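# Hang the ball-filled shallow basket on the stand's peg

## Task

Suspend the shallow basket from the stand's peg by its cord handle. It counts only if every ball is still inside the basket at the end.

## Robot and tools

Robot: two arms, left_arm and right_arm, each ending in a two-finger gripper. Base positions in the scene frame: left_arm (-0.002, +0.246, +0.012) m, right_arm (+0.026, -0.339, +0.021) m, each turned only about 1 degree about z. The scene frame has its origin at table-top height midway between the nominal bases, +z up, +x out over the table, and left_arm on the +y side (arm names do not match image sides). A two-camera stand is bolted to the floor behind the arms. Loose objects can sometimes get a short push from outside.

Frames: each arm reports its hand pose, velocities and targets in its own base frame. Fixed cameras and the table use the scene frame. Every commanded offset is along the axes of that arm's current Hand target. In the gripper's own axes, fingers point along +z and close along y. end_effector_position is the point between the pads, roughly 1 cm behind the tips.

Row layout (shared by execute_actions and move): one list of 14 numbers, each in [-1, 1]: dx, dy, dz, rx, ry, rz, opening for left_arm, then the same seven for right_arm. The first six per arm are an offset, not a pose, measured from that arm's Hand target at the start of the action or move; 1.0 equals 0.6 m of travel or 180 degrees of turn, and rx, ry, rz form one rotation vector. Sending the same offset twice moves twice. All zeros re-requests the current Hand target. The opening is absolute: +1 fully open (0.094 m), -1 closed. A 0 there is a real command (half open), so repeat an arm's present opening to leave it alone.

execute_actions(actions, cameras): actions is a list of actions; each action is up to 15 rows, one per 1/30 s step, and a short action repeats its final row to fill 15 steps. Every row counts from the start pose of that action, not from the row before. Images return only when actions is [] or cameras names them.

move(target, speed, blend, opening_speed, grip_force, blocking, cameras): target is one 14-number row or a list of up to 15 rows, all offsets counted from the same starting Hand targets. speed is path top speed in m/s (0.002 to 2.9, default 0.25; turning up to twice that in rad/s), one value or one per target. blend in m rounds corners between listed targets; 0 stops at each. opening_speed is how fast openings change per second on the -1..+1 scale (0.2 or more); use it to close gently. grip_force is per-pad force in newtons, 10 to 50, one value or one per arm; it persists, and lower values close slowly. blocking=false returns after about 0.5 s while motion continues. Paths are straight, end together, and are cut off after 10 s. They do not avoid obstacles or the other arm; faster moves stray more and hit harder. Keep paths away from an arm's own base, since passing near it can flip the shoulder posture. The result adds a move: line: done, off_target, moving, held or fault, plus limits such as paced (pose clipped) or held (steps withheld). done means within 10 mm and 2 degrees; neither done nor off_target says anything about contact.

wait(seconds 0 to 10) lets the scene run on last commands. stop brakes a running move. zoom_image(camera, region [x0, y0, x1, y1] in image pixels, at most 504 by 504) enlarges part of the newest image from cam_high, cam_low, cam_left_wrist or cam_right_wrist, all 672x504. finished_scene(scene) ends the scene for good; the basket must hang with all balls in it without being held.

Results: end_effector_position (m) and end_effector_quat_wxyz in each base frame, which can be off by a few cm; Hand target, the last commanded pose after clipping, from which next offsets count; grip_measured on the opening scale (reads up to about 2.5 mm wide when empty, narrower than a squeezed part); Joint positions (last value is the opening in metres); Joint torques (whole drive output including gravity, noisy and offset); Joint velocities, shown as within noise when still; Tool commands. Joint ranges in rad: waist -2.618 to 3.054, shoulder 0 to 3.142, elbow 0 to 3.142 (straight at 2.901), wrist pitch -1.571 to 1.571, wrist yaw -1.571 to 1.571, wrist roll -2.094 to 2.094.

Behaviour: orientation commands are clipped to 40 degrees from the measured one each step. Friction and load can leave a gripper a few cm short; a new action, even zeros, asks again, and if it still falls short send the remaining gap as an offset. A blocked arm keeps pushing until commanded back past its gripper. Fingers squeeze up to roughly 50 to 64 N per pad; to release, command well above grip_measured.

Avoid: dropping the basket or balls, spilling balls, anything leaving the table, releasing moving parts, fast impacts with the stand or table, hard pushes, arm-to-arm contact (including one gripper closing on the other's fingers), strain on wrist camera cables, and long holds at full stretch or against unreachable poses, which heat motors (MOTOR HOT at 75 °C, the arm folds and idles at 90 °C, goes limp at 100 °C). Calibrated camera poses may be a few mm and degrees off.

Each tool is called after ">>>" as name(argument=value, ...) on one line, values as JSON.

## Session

>>> execute_actions(actions=[])

>>> zoom_image(camera="cam_high", region=[200, 120, 500, 340])

>>> zoom_image(camera="cam_low", region=[180, 20, 500, 260])

Scene clock: 0.00 s.
left_arm: end_effector_position=(+0.4042, +0.0118, +0.1243) grip_measured=+1.000 end_effector_quat_wxyz=(+0.631, -0.032, +0.773, +0.058) | right_arm: end_effector_position=(+0.4089, -0.0214, +0.1077) grip_measured=+1.000 end_effector_quat_wxyz=(+0.600, +0.074, +0.795, -0.056)
Joint positions: left_arm=[-0.055 1.567 0.35 1.016 -0.184 0.013 0.094] | right_arm=[0.04 1.59 0.397 0.91 0.216 0.063 0.094]
Joint velocities: within noise
Joint torques (N m): no reading
Heat: left arm: 31 °C; right arm: 33 °C.
Hand target: left_arm +0.4071, +0.0118, +0.1353; +0.644, -0.034, +0.762, +0.057 | right_arm +0.4123, -0.0216, +0.1187; +0.613, +0.076, +0.785, -0.055
Tool commands: left_gripper/opening=+1.0 right_gripper/opening=+1.0
camera_calibration:
cam_left_wrist: T_world_to_cam=[[0.0673055, -0.985154, -0.157928, 0.00645794], [-0.773463, 0.0484696, -0.631986, 0.398027], [0.630258, 0.164688, -0.758718, -0.0588704], [0, 0, 0, 1]] pos_world=[0.344528, -0.00323493, 0.207902]
cam_right_wrist: T_world_to_cam=[[-0.267352, -0.958028, -0.103467, 0.099331], [-0.784512, 0.278754, -0.553928, 0.389387], [0.559521, -0.0669224, -0.82611, -0.0412862], [0, 0, 0, 1]] pos_world=[0.355135, -0.0161441, 0.191863]

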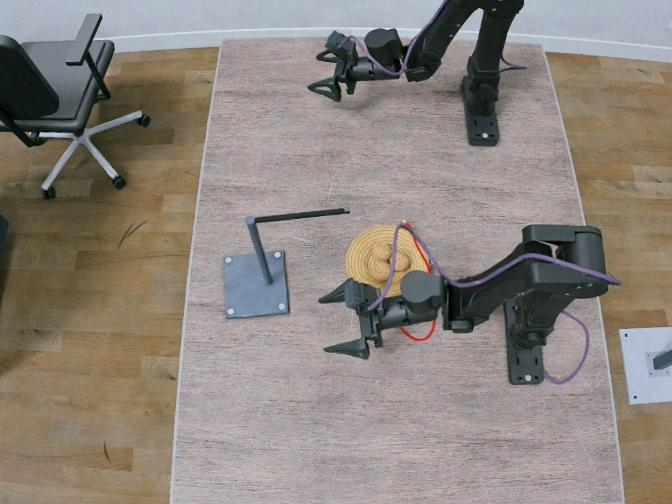

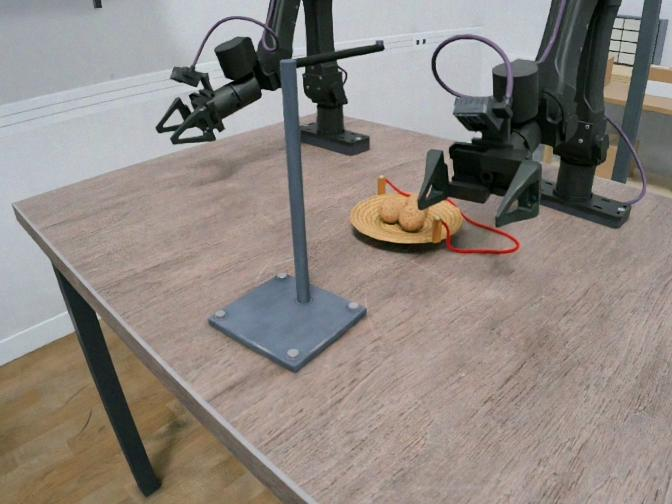

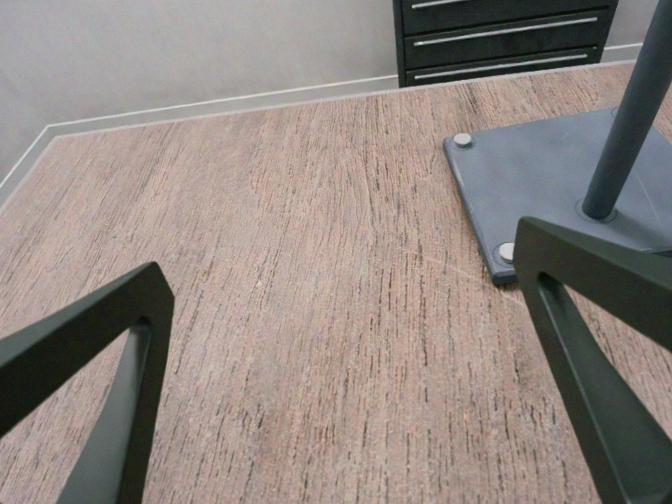

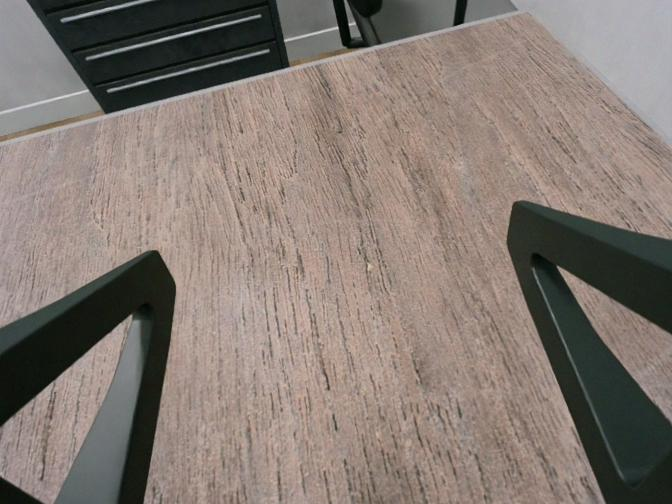

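Scaled by 1.680.

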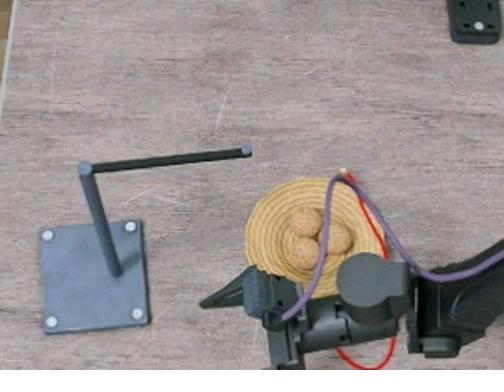

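Scaled by 1.575.

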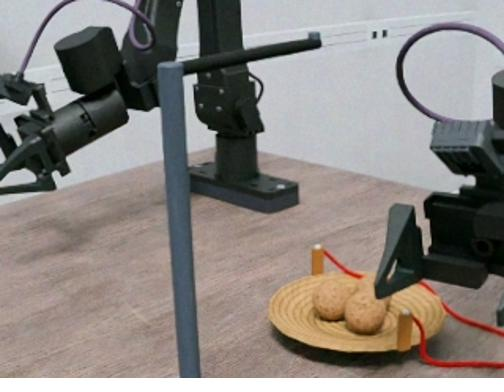

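>>> move(target=[0.016,0.249,-0.387,0.039,0.446,0.023,0,0,0,0,0,0,0,1], cameras=["all"], speed=0.35)

>>> zoom_image(camera="cam_high", region=[330, 210, 490, 350])

>>> zoom_image(camera="cam_low", region=[330, 150, 540, 290])

Scene clock: 3.60 s.
left_arm: end_effector_position=(+0.1557, +0.1250, +0.1631) grip_measured=+0.003 end_effector_quat_wxyz=(-0.007, -0.004, +1.000, -0.007) | right_arm: end_effector_position=(+0.4089, -0.0214, +0.1077) grip_measured=+1.000 end_effector_quat_wxyz=(+0.600, +0.074, +0.795, -0.056)
Joint positions: left_arm=[0.674 1.325 1.239 -1.506 0.002 0.665 0.047] | right_arm=[0.04 1.59 0.397 0.91 0.216 0.063 0.094]
Joint torques (N m): left_arm=[0.28 -3.66 8.62 0.36 -0.04 0.08] | right_arm=[-0.01 -8.13 5.37 1.79 0.08 -0.03]
Heat: left arm: 31 °C; right arm: 34 °C.
Hand target: left_arm +0.1597, +0.1299, +0.1703; +0.000, -0.001, +1.000, +0.000 | right_arm +0.4123, -0.0216, +0.1187; +0.613, +0.076, +0.785, -0.055
Off the commanded pose: left_arm 0.010 m, 1 deg | right_arm 0.011 m, 2 deg.
move: off_target (right_arm)
camera_calibration:
cam_left_wrist: T_world_to_cam=[[-0.108806, -0.992926, 0.047534, 0.135664], [-0.767124, 0.114281, 0.631237, 0.00970478], [-0.632204, 0.0322179, -0.774132, 0.324098], [0, 0, 0, 1]] pos_world=[0.227102, 0.123153, 0.23832]
cam_right_wrist: T_world_to_cam=[[-0.267352, -0.958028, -0.103467, 0.099331], [-0.784512, 0.278754, -0.553928, 0.389387], [0.559521, -0.0669224, -0.82611, -0.0412862], [0, 0, 0, 1]] pos_world=[0.355135, -0.0161441, 0.191863]

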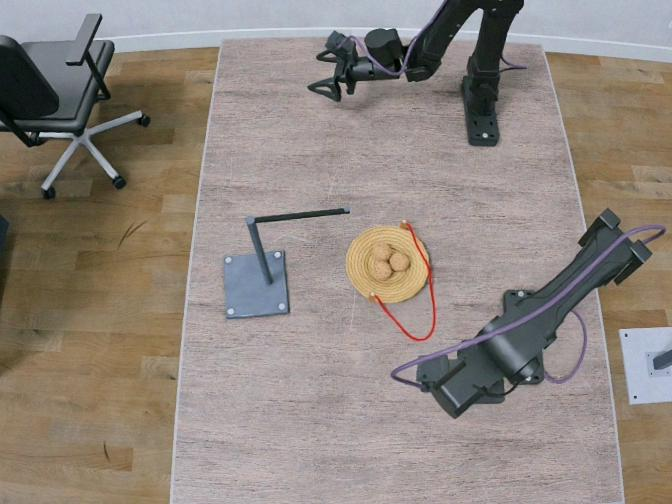

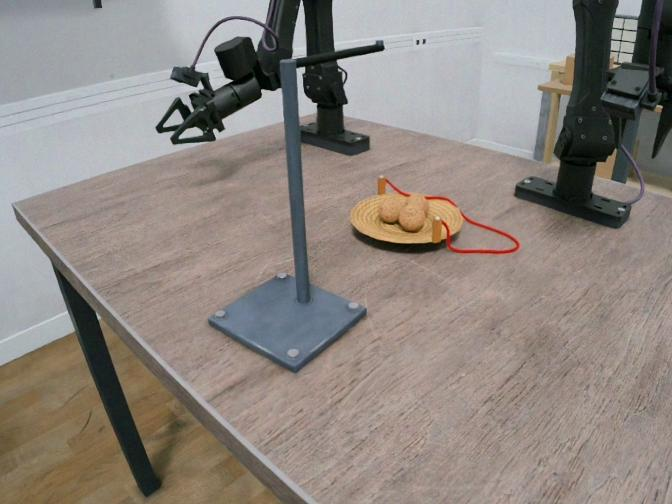

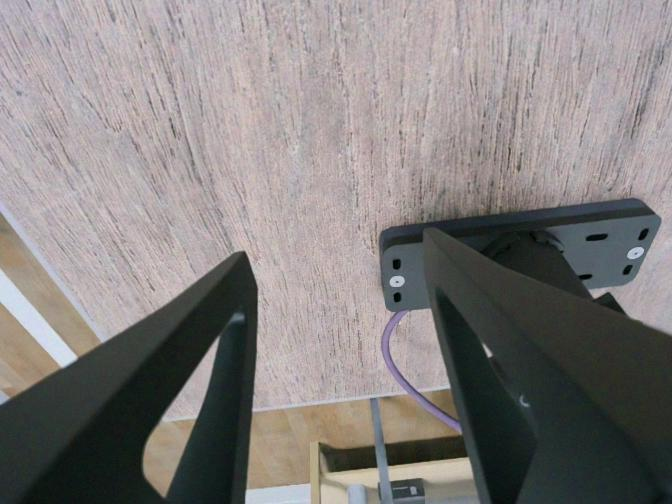

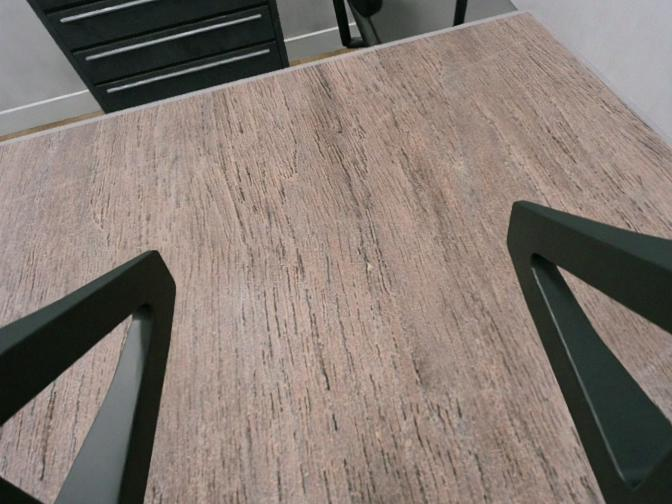

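Scaled by 3.150.

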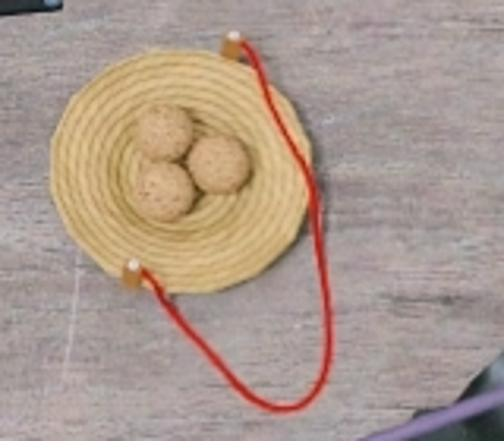

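Scaled by 2.400.

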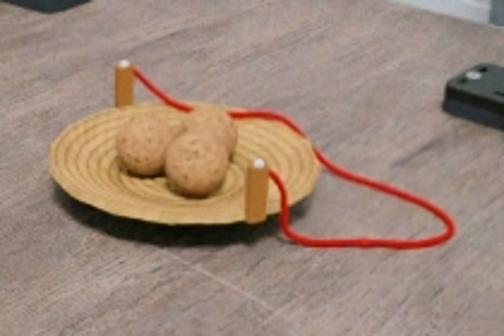

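>>> move(target=[[-0.052,-0.298,0.083,0,0,0.5,-0.2,0,0,0,0,0,0,1],[-0.052,-0.298,0.22,0,0,0.5,-0.2,0,0,0,0,0,0,1]], cameras=["cam_high","cam_low","cam_left_wrist"], speed=[0.35,0.12], blend=[0.02,0])

Scene clock: 8.13 s.
left_arm: end_effector_position=(+0.1923, -0.0477, +0.0417) grip_measured=-0.198 end_effector_quat_wxyz=(+0.002, +0.701, +0.713, +0.003) | right_arm: end_effector_position=(+0.4089, -0.0214, +0.1077) grip_measured=+1.000 end_effector_quat_wxyz=(+0.600, +0.074, +0.795, -0.056)
Joint positions: left_arm=[-0.251 1.335 0.76 -0.988 -0.004 1.303 0.038] | right_arm=[0.04 1.59 0.397 0.91 0.216 0.063 0.094]
Joint torques (N m): left_arm=[-0.32 -3.54 4.67 0.56 0.05 0.1] | right_arm=[0.03 -8.05 5.18 1.77 0.06 -0.01]
Heat: left arm: 31 °C; right arm: 34 °C.
Hand target: left_arm +0.1913, -0.0490, +0.0384; +0.000, +0.706, +0.708, +0.000 | right_arm +0.4123, -0.0216, +0.1187; +0.613, +0.076, +0.785, -0.055
Off the commanded pose: left_arm 0.004 m, 1 deg | right_arm 0.011 m, 2 deg.
move: off_target (right_arm)
camera_calibration:
cam_left_wrist: T_world_to_cam=[[-0.994537, 0.101533, 0.0242221, 0.197376], [0.0943884, 0.775688, 0.624018, 0.000244211], [0.0445695, 0.622895, -0.781035, 0.157257], [0, 0, 0, 1]] pos_world=[0.189266, -0.118184, 0.11789]
Images, in order (width x height): cam_high 672x504, cam_low 672x504, cam_left_wrist 672x504.

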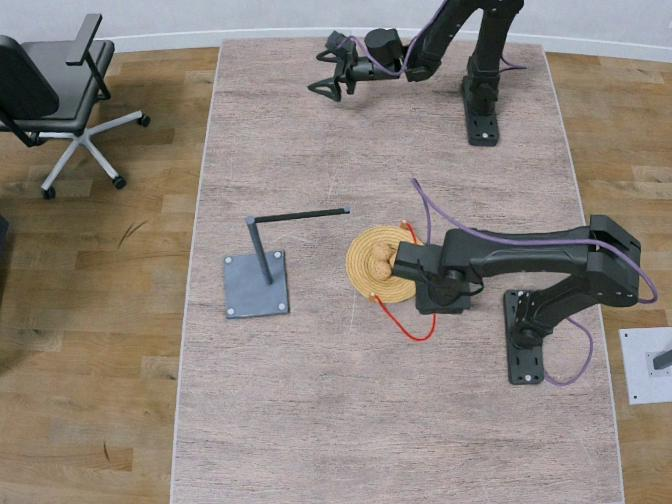

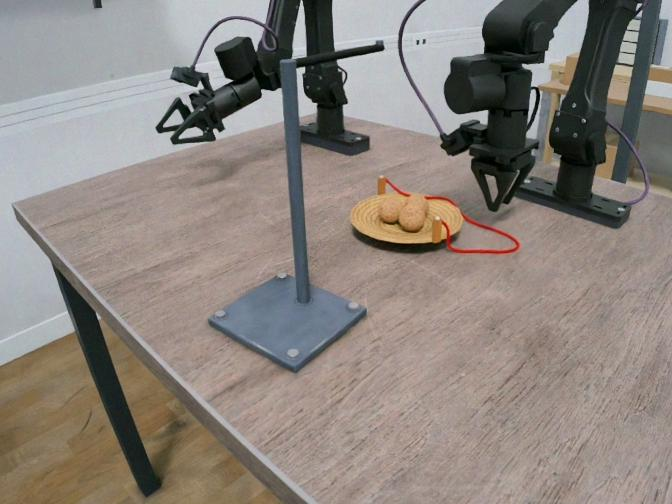

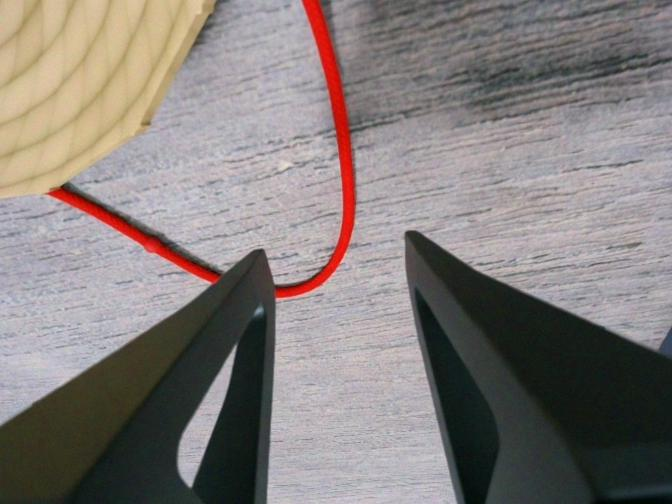

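>>> move(target=[[0,-0.006,0.074,0,0,0,-0.4,0,0,0,0,0,0,1],[0,-0.006,0.074,0,0,0,-0.85,0,0,0,0,0,0,1],[0,-0.006,0.074,0,0,0,-1,0,0,0,0,0,0,1]], cameras=["cam_low","cam_left_wrist"], speed=0.06)

Scene clock: 11.93 s.
left_arm: end_effector_position=(+0.1895, -0.0476, -0.0026) grip_measured=-0.937 end_effector_quat_wxyz=(+0.002, +0.703, +0.712, +0.004) | right_arm: end_effector_position=(+0.4089, -0.0214, +0.1077) grip_measured=+1.000 end_effector_quat_wxyz=(+0.600, +0.074, +0.795, -0.056)
Joint positions: left_arm=[-0.255 1.412 0.625 -0.775 -0.004 1.303 0.003] | right_arm=[0.04 1.59 0.397 0.91 0.216 0.063 0.094]
Joint torques (N m): left_arm=[-0.42 -3.7 4.12 0.57 0.05 0.05] | right_arm=[0.06 -8.17 5.52 1.77 0.05 -0.07]
Heat: left arm: 31 °C; right arm: 34 °C.
Hand target: left_arm +0.1876, -0.0490, -0.0060; +0.000, +0.706, +0.708, +0.000 | right_arm +0.4123, -0.0216, +0.1187; +0.613, +0.076, +0.785, -0.055
Off the commanded pose: left_arm 0.004 m, 1 deg | right_arm 0.011 m, 2 deg.
move: off_target (right_arm)
camera_calibration:
cam_left_wrist: T_world_to_cam=[[-0.994163, 0.105298, 0.0234894, 0.195878], [0.0968736, 0.775434, 0.623953, 0.0276115], [0.0474867, 0.622586, -0.781109, 0.122161], [0, 0, 0, 1]] pos_world=[0.186259, -0.118092, 0.0735917]
Images, in order (width x height): cam_low 672x504, cam_left_wrist 672x504.

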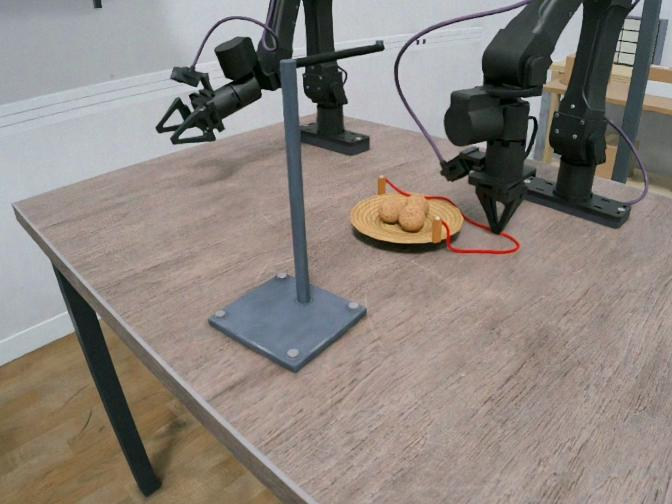

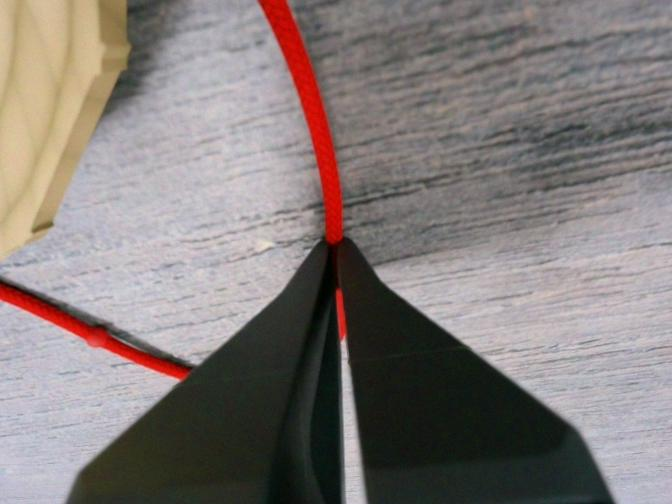

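>>> move(target=[[-0.085,0.079,-0.2,0,0,0,-1,0,0,0,0,0,0,1],[-0.187,0.168,-0.327,0,0,0,-1,0,0,0,0,0,0,1],[-0.187,0.168,-0.472,0,0,0,-1,0,0,0,0,0,0,1]], cameras=["cam_high","cam_low","cam_left_wrist"], speed=[0.13,0.13,0.08], blend=[0.03,0.02,0])

>>> zoom_image(camera="cam_low", region=[310, 20, 540, 270])

>>> zoom_image(camera="cam_high", region=[330, 190, 450, 320])

Scene clock: 15.80 s.
left_arm: end_effector_position=(+0.2922, -0.1596, +0.2561) grip_measured=-0.937 end_effector_quat_wxyz=(+0.121, +0.702, +0.701, +0.038) | right_arm: end_effector_position=(+0.4089, -0.0214, +0.1077) grip_measured=+1.000 end_effector_quat_wxyz=(+0.600, +0.074, +0.795, -0.056)
Joint positions: left_arm=[-0.506 1.672 1.916 -1.56 -0.005 1.066 0.003] | right_arm=[0.04 1.59 0.397 0.91 0.216 0.063 0.094]
Joint torques (N m): left_arm=[-0.46 -10.89 7.84 0.87 0.04 -0.08] | right_arm=[0.16 -8.18 5.15 1.78 0.05 -0.06]
Heat: left arm: 31 °C; right arm: 34 °C.
Hand target: left_arm +0.2888, -0.1608, +0.2772; +0.000, +0.706, +0.708, +0.000 | right_arm +0.4123, -0.0216, +0.1187; +0.613, +0.076, +0.785, -0.055
Off the commanded pose: left_arm 0.021 m, 15 deg | right_arm 0.011 m, 2 deg.
joint sent to its limit (left arm) — joint 4 (wrist pitch), lower limit. The joint targets are off in orientation, not in position.
move: off_target (left_arm, right_arm)
camera_calibration:
cam_left_wrist: T_world_to_cam=[[-0.972807, 0.108397, -0.204688, 0.356341], [-0.0186602, 0.844178, 0.535738, 0.0105142], [0.230866, 0.524989, -0.819199, 0.329661], [0, 0, 0, 1]] pos_world=[0.27074, -0.220571, 0.337364]
Images, in order (width x height): cam_high 672x504, cam_low 672x504, cam_left_wrist 672x504.

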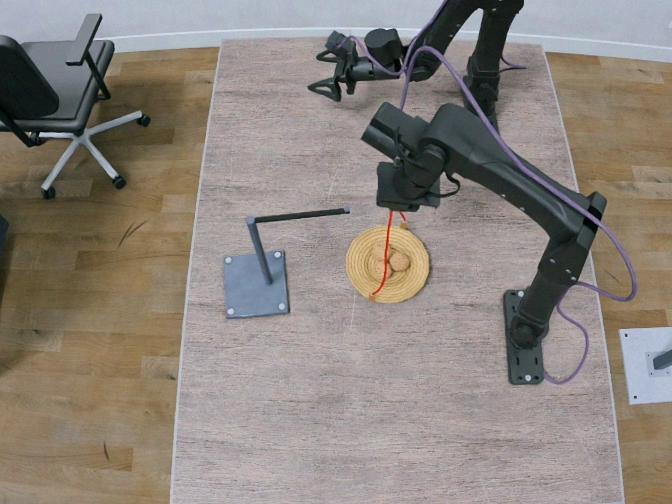

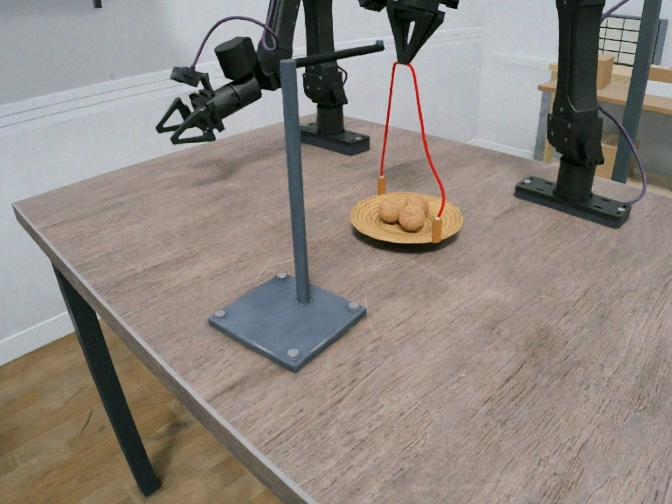

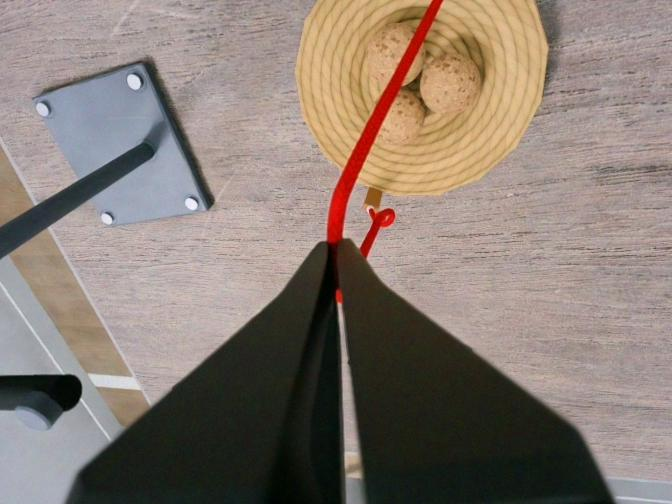

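Scaled by 2.016.

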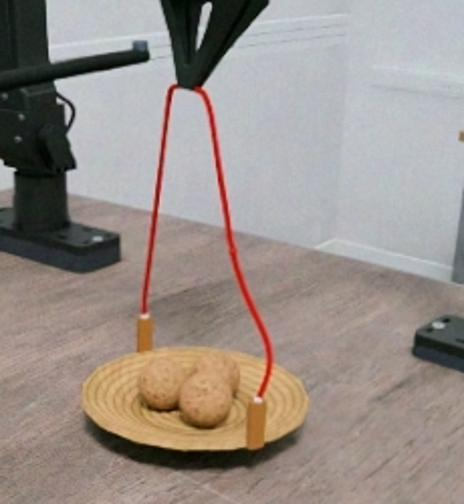

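Scaled by 3.877.

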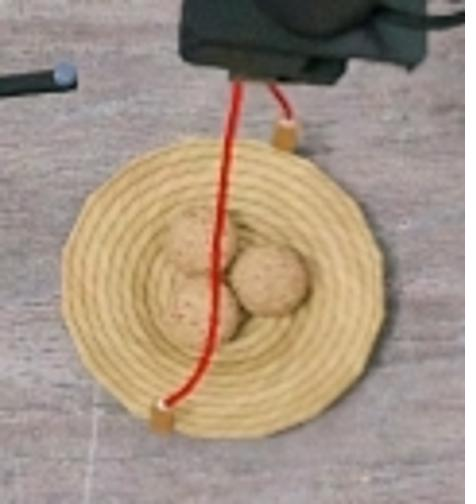

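>>> move(target=[0,0,-0.045,0,0,0,-1,0,0,0,0,0,0,1], cameras=["cam_high","cam_low","cam_left_wrist"], speed=0.05)

>>> zoom_image(camera="cam_low", region=[310, 20, 540, 270])

Scene clock: 19.40 s.
left_arm: end_effector_position=(+0.2924, -0.1597, +0.2753) grip_measured=-0.937 end_effector_quat_wxyz=(+0.149, +0.699, +0.698, +0.045) | right_arm: end_effector_position=(+0.4089, -0.0214, +0.1077) grip_measured=+1.000 end_effector_quat_wxyz=(+0.600, +0.074, +0.795, -0.056)
Joint positions: left_arm=[-0.506 1.652 1.963 -1.57 -0.005 1.066 0.003] | right_arm=[0.04 1.59 0.397 0.91 0.216 0.063 0.094]
Joint torques (N m): left_arm=[-0.47 -11.85 8.62 1.07 0.04 -0.08] | right_arm=[-0.23 -8.16 5.31 1.79 0.09 -0.02]
Heat: left arm: 31 °C; right arm: 34 °C.
Hand target: left_arm +0.2888, -0.1607, +0.3042; +0.000, +0.706, +0.708, +0.000 | right_arm +0.4123, -0.0216, +0.1187; +0.613, +0.076, +0.785, -0.055
Off the commanded pose: left_arm 0.029 m, 18 deg | right_arm 0.011 m, 2 deg.
joint read past its limit (left arm) — joint 4 (wrist pitch), lower limit.
joint sent to its limit (left arm) — joint 4 (wrist pitch), lower limit. The joint targets are off in orientation, not in position.
move: off_target (left_arm, right_arm)
camera_calibration:
cam_left_wrist: T_world_to_cam=[[-0.961262, 0.101982, -0.256075, 0.370178], [-0.0448894, 0.858711, 0.51049, 0.0171707], [0.271955, 0.502209, -0.820869, 0.330243], [0, 0, 0, 1]] pos_world=[0.266798, -0.218347, 0.357114]
Images, in order (width x height): cam_high 672x504, cam_low 672x504, cam_left_wrist 672x504.

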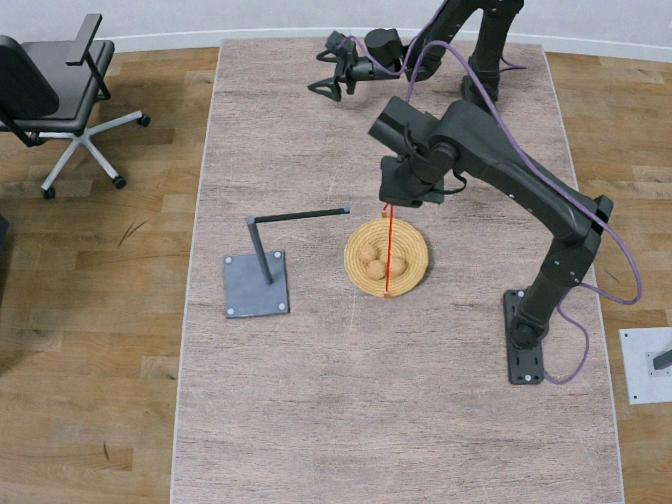

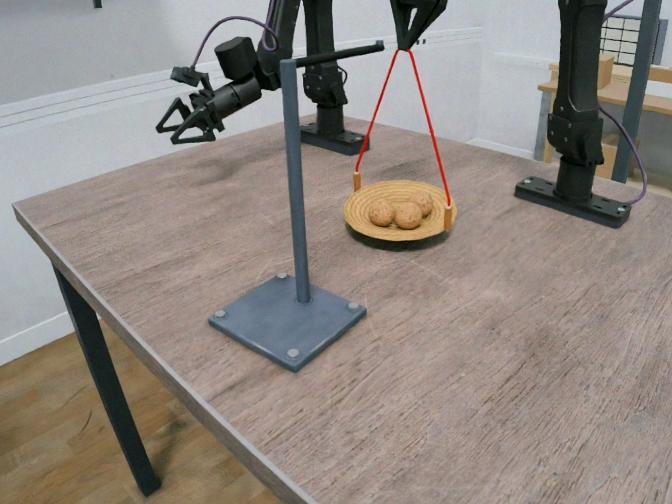

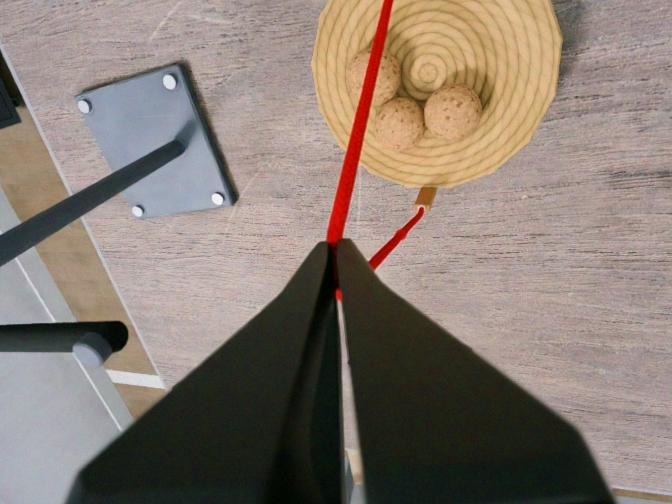

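Scaled by 2.016.

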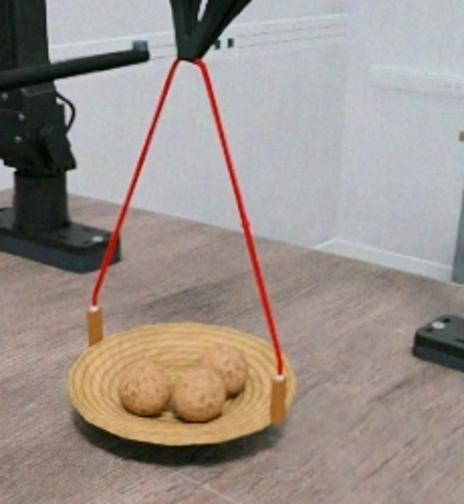

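>>> move(target=[[0.04,0.052,-0.088,-0.153,-0.067,-0.0845,-1,0,0,0,0,0,0,1],[0.051,0.155,-0.102,-0.153,-0.067,-0.0845,-1,0,0,0,0,0,0,1]], cameras=["cam_high","cam_low","cam_left_wrist"], speed=[0.1,0.07], blend=[0.005,0])

>>> zoom_image(camera="cam_low", region=[260, 0, 460, 200])

>>> zoom_image(camera="cam_high", region=[230, 140, 430, 320])

Scene clock: 23.17 s.
left_arm: end_effector_position=(+0.3749, -0.1273, +0.3534) grip_measured=-0.937 end_effector_quat_wxyz=(+0.270, +0.577, +0.763, +0.108) | right_arm: end_effector_position=(+0.4089, -0.0214, +0.1077) grip_measured=+1.000 end_effector_quat_wxyz=(+0.600, +0.074, +0.795, -0.056)
Joint positions: left_arm=[-0.352 1.836 2.438 -1.585 -0.048 0.957 0.003] | right_arm=[0.04 1.59 0.397 0.91 0.216 0.063 0.094]
Joint torques (N m): left_arm=[0.34 -7.71 7.91 1.71 0.07 0.07] | right_arm=[-0.17 -7.88 5.52 1.76 0.08 -0.07]
Heat: left arm: 32 °C; right arm: 35 °C.
Hand target: left_arm +0.3817, -0.1300, +0.3654; +0.241, +0.583, +0.770, +0.094 | right_arm +0.4123, -0.0216, +0.1187; +0.613, +0.076, +0.785, -0.055
Off the commanded pose: left_arm 0.014 m, 4 deg | right_arm 0.011 m, 2 deg.
joint read past its limit (left arm) — joint 4 (wrist pitch), lower limit.
joint sent to its limit (left arm) — joint 4 (wrist pitch), lower limit. The joint targets are off in orientation, not in position.
move: off_target (left_arm, right_arm)
camera_calibration:
cam_left_wrist: T_world_to_cam=[[-0.855362, -0.193081, -0.480704, 0.46832], [-0.38805, 0.853555, 0.347652, 0.13874], [0.343182, 0.483906, -0.805023, 0.321002], [0, 0, 0, 1]] pos_world=[0.344259, -0.183334, 0.435304]
Images, in order (width x height): cam_high 672x504, cam_low 672x504, cam_left_wrist 672x504.

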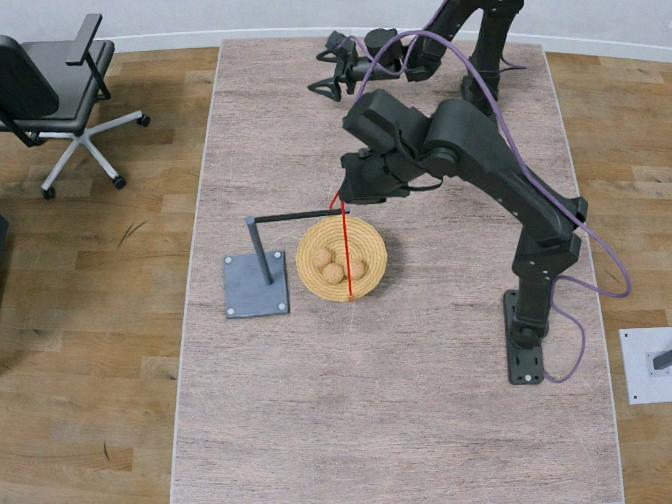

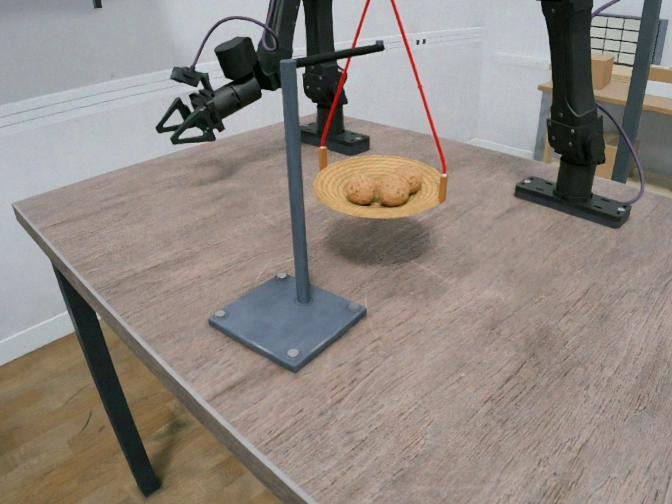

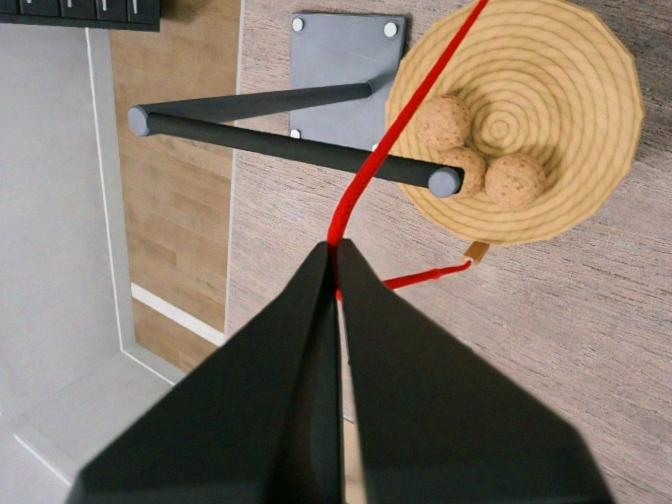

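Scaled by 2.520.

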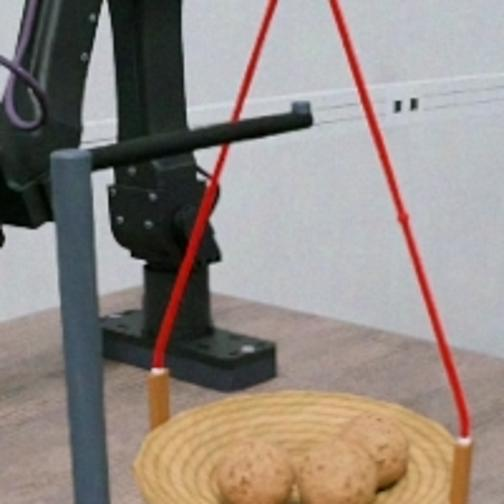

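Scaled by 2.520.

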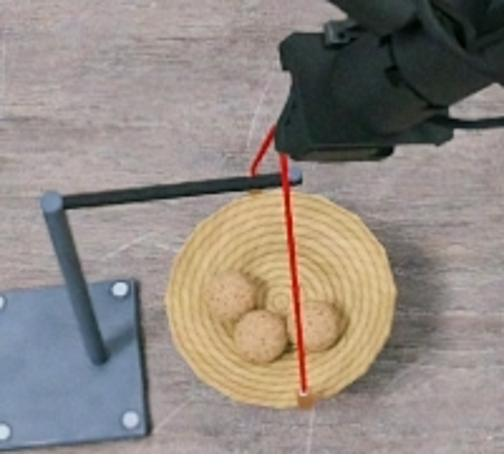

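>>> move(target=[[-0.015,0.077,0.038,0,0,0,-1,0,0,0,0,0,0,1],[0.002,0.048,0.096,0,0,0,-1,0,0,0,0,0,0,1]], cameras=["cam_high","cam_low","cam_left_wrist"], speed=[0.07,0.04], blend=[0.005,0])

>>> zoom_image(camera="cam_low", region=[260, 0, 460, 200])

>>> zoom_image(camera="cam_high", region=[230, 140, 430, 320])

Scene clock: 25.83 s.
left_arm: end_effector_position=(+0.4255, -0.1256, +0.3305) grip_measured=-0.937 end_effector_quat_wxyz=(+0.262, +0.578, +0.765, +0.106) | right_arm: end_effector_position=(+0.4089, -0.0214, +0.1077) grip_measured=+1.000 end_effector_quat_wxyz=(+0.600, +0.074, +0.795, -0.056)
Joint positions: left_arm=[-0.297 2.034 2.624 -1.589 -0.02 1.002 0.003] | right_arm=[0.04 1.59 0.397 0.91 0.216 0.063 0.094]
Joint torques (N m): left_arm=[0.34 -8.98 4.18 1.73 0.11 0.04] | right_arm=[0.02 -8.34 5.27 1.78 0.03 -0.01]
Heat: left arm: 32 °C; right arm: 35 °C.
Hand target: left_arm +0.4337, -0.1280, +0.3275; +0.241, +0.583, +0.770, +0.094 | right_arm +0.4123, -0.0216, +0.1187; +0.613, +0.076, +0.785, -0.055
Off the commanded pose: left_arm 0.009 m, 3 deg | right_arm 0.011 m, 2 deg.
joint read past its limit (left arm) — joint 4 (wrist pitch), lower limit.
joint sent to its limit (left arm) — joint 4 (wrist pitch), lower limit. The joint targets are off in orientation, not in position.
move: off_target (left_arm, right_arm)
camera_calibration:
cam_left_wrist: T_world_to_cam=[[-0.862685, -0.191228, -0.468195, 0.500153], [-0.383622, 0.850685, 0.359402, 0.158728], [0.329558, 0.48966, -0.807232, 0.291542], [0, 0, 0, 1]] pos_world=[0.396286, -0.182141, 0.412464]
Images, in order (width x height): cam_high 672x504, cam_low 672x504, cam_left_wrist 672x504.

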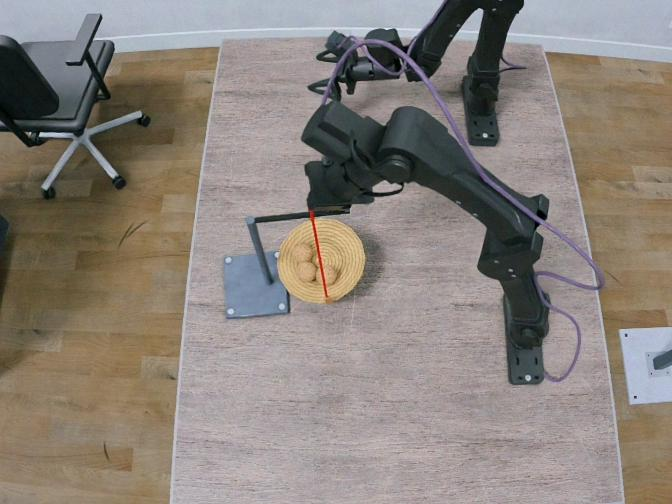

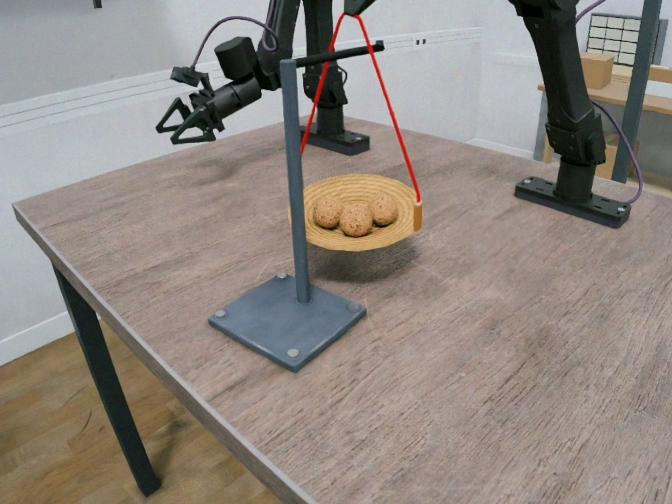

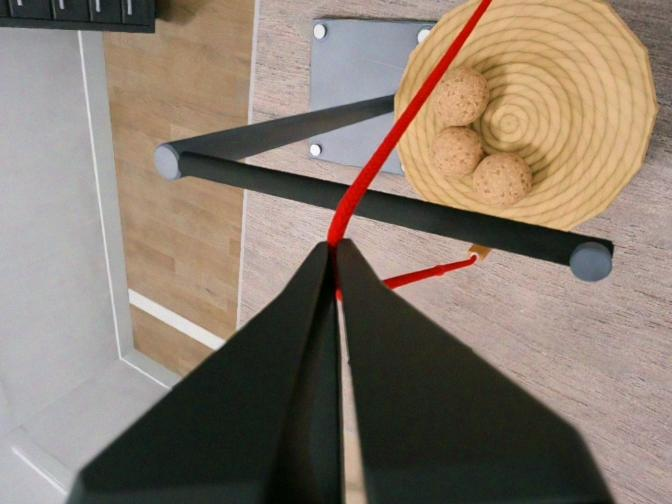

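Scaled by 2.520.

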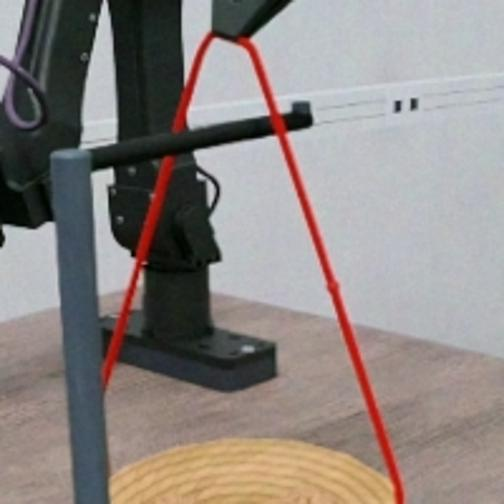

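Scaled by 2.520.

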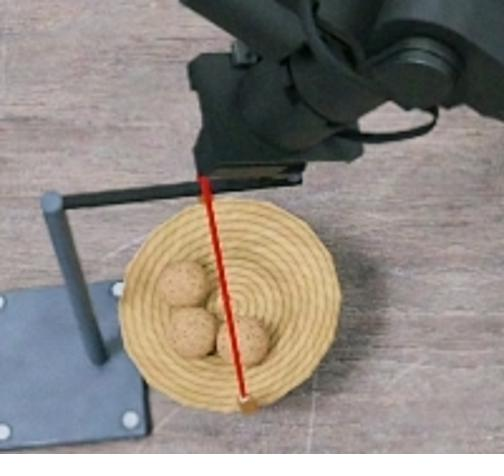

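>>> move(target=[0.0127,-0.0206,0.0419,0,0,0,-1,0,0,0,0,0,0,1], cameras=["cam_low","cam_left_wrist"], speed=0.04)

>>> zoom_image(camera="cam_low", region=[280, 0, 420, 110])

Scene clock: 27.23 s.
left_arm: end_effector_position=(+0.4291, -0.1266, +0.2939) grip_measured=-0.937 end_effector_quat_wxyz=(+0.223, +0.585, +0.774, +0.092) | right_arm: end_effector_position=(+0.4089, -0.0214, +0.1077) grip_measured=+1.000 end_effector_quat_wxyz=(+0.600, +0.074, +0.795, -0.056)
Joint positions: left_arm=[-0.297 2.017 2.456 -1.523 -0.02 1.002 0.003] | right_arm=[0.04 1.59 0.397 0.91 0.216 0.063 0.094]
Joint torques (N m): left_arm=[0.36 -11.84 3.04 1.77 0.11 0.04] | right_arm=[-0.18 -8.21 5.29 1.77 0.05 -0.06]
Heat: left arm: 32 °C; right arm: 35 °C.
Hand target: left_arm +0.4337, -0.1279, +0.2984; +0.241, +0.583, +0.770, +0.094 | right_arm +0.4123, -0.0216, +0.1187; +0.613, +0.076, +0.785, -0.055
Off the commanded pose: left_arm 0.007 m, 2 deg | right_arm 0.011 m, 2 deg.
move: off_target (right_arm)
camera_calibration:
cam_left_wrist: T_world_to_cam=[[-0.898027, -0.180445, -0.401232, 0.482709], [-0.352344, 0.84112, 0.410331, 0.144554], [0.263442, 0.50986, -0.818927, 0.295753], [0, 0, 0, 1]] pos_world=[0.406505, -0.185277, 0.376563]
Images, in order (width x height): cam_low 672x504, cam_left_wrist 672x504.

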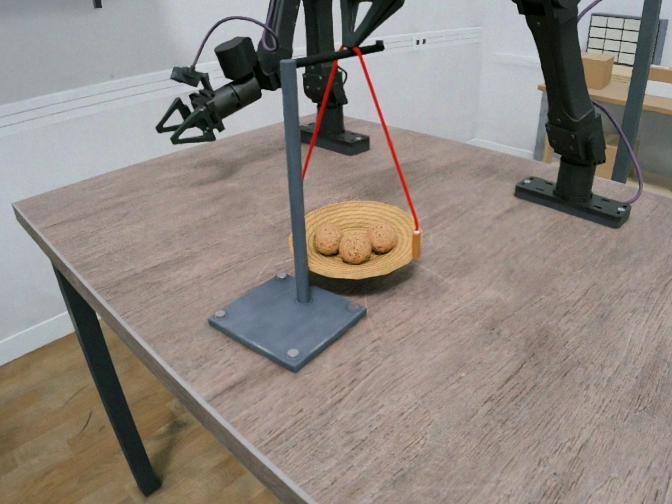

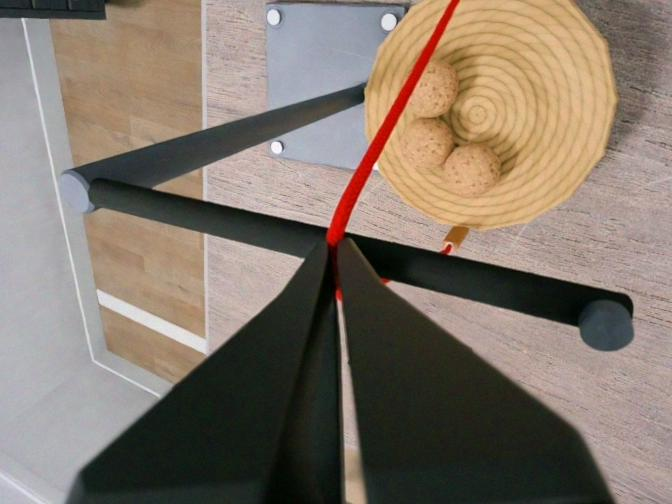

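Scaled by 3.600.

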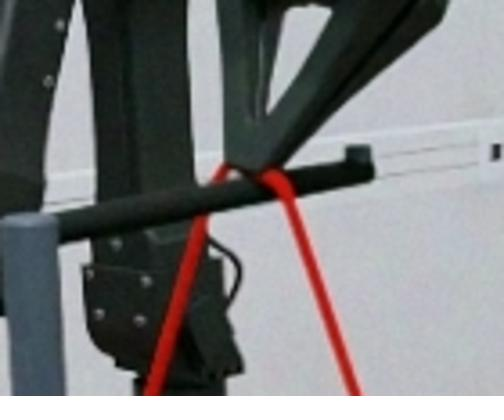

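>>> move(target=[[0,0,0,0,0,0,-0.6,0,0,0,0,0,0,1]], cameras=["cam_high","cam_low","cam_left_wrist"], speed=0.04, opening_speed=0.2)

>>> zoom_image(camera="cam_low", region=[280, 0, 420, 110])

Scene clock: 29.57 s.
left_arm: end_effector_position=(+0.4338, -0.1276, +0.2968) grip_measured=-0.603 end_effector_quat_wxyz=(+0.233, +0.583, +0.772, +0.096) | right_arm: end_effector_position=(+0.4089, -0.0214, +0.1077) grip_measured=+1.000 end_effector_quat_wxyz=(+0.600, +0.074, +0.795, -0.056)
Joint positions: left_arm=[-0.296 2.016 2.456 -1.501 -0.019 1.002 0.019] | right_arm=[0.04 1.59 0.397 0.91 0.216 0.063 0.094]
Joint torques (N m): left_arm=[0.25 -11.88 2.88 1.57 0.11 0.04] | right_arm=[-0.09 -8.02 5.48 1.79 0.07 0.01]
Heat: left arm: 32 °C; right arm: 35 °C.
Hand target: left_arm +0.4337, -0.1280, +0.2984; +0.241, +0.584, +0.770, +0.094 | right_arm +0.4123, -0.0216, +0.1187; +0.613, +0.076, +0.785, -0.055
Off the commanded pose: left_arm 0.002 m, 1 deg | right_arm 0.011 m, 2 deg.
move: off_target (right_arm)
camera_calibration:
cam_left_wrist: T_world_to_cam=[[-0.889093, -0.18411, -0.419068, 0.488928], [-0.361781, 0.843524, 0.396966, 0.154214], [0.280408, 0.50455, -0.816578, 0.288572], [0, 0, 0, 1]] pos_world=[0.409576, -0.185666, 0.379318]
Images, in order (width x height): cam_high 672x504, cam_low 672x504, cam_left_wrist 672x504.

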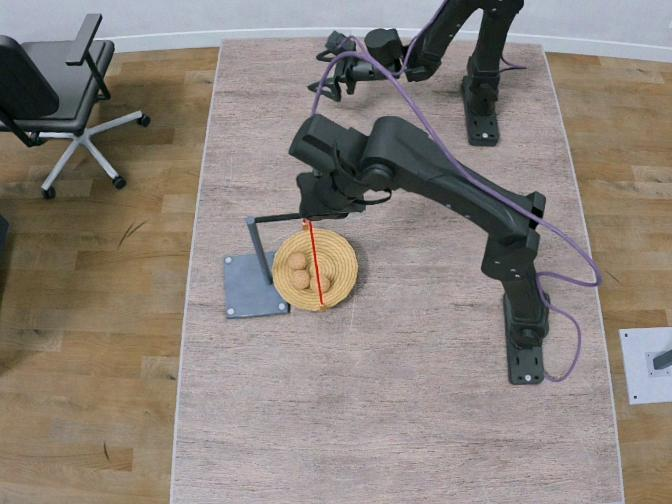

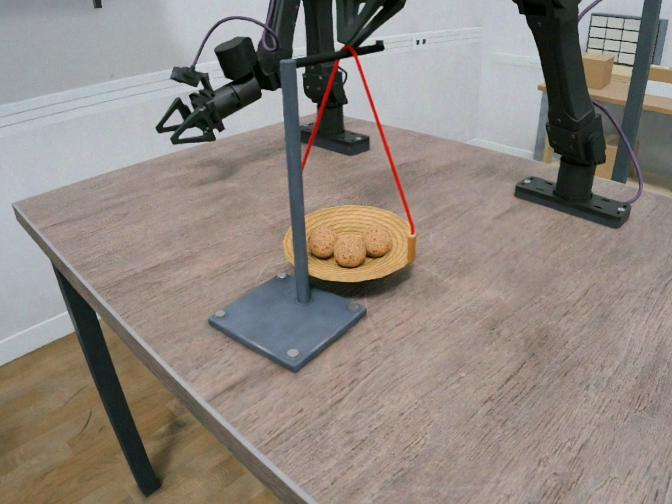

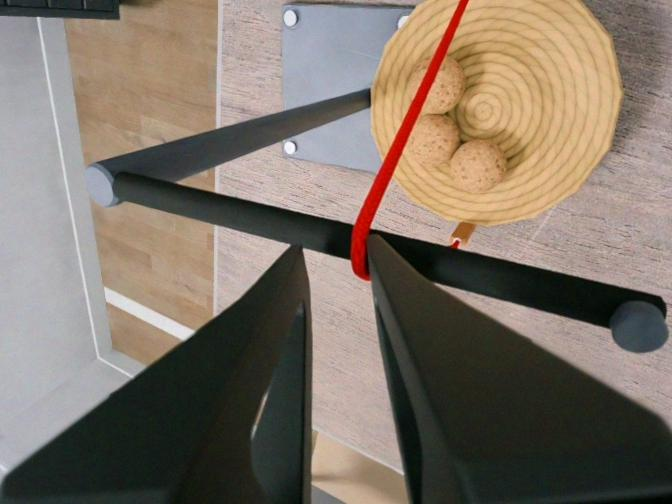

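Scaled by 3.600.

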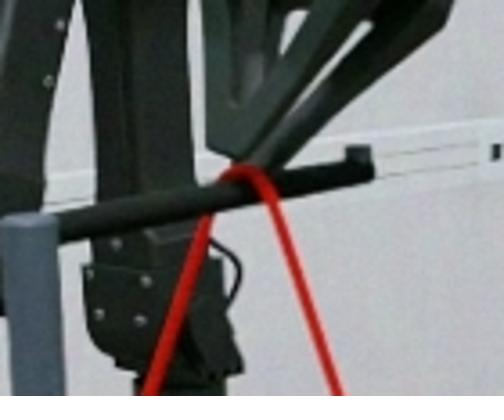

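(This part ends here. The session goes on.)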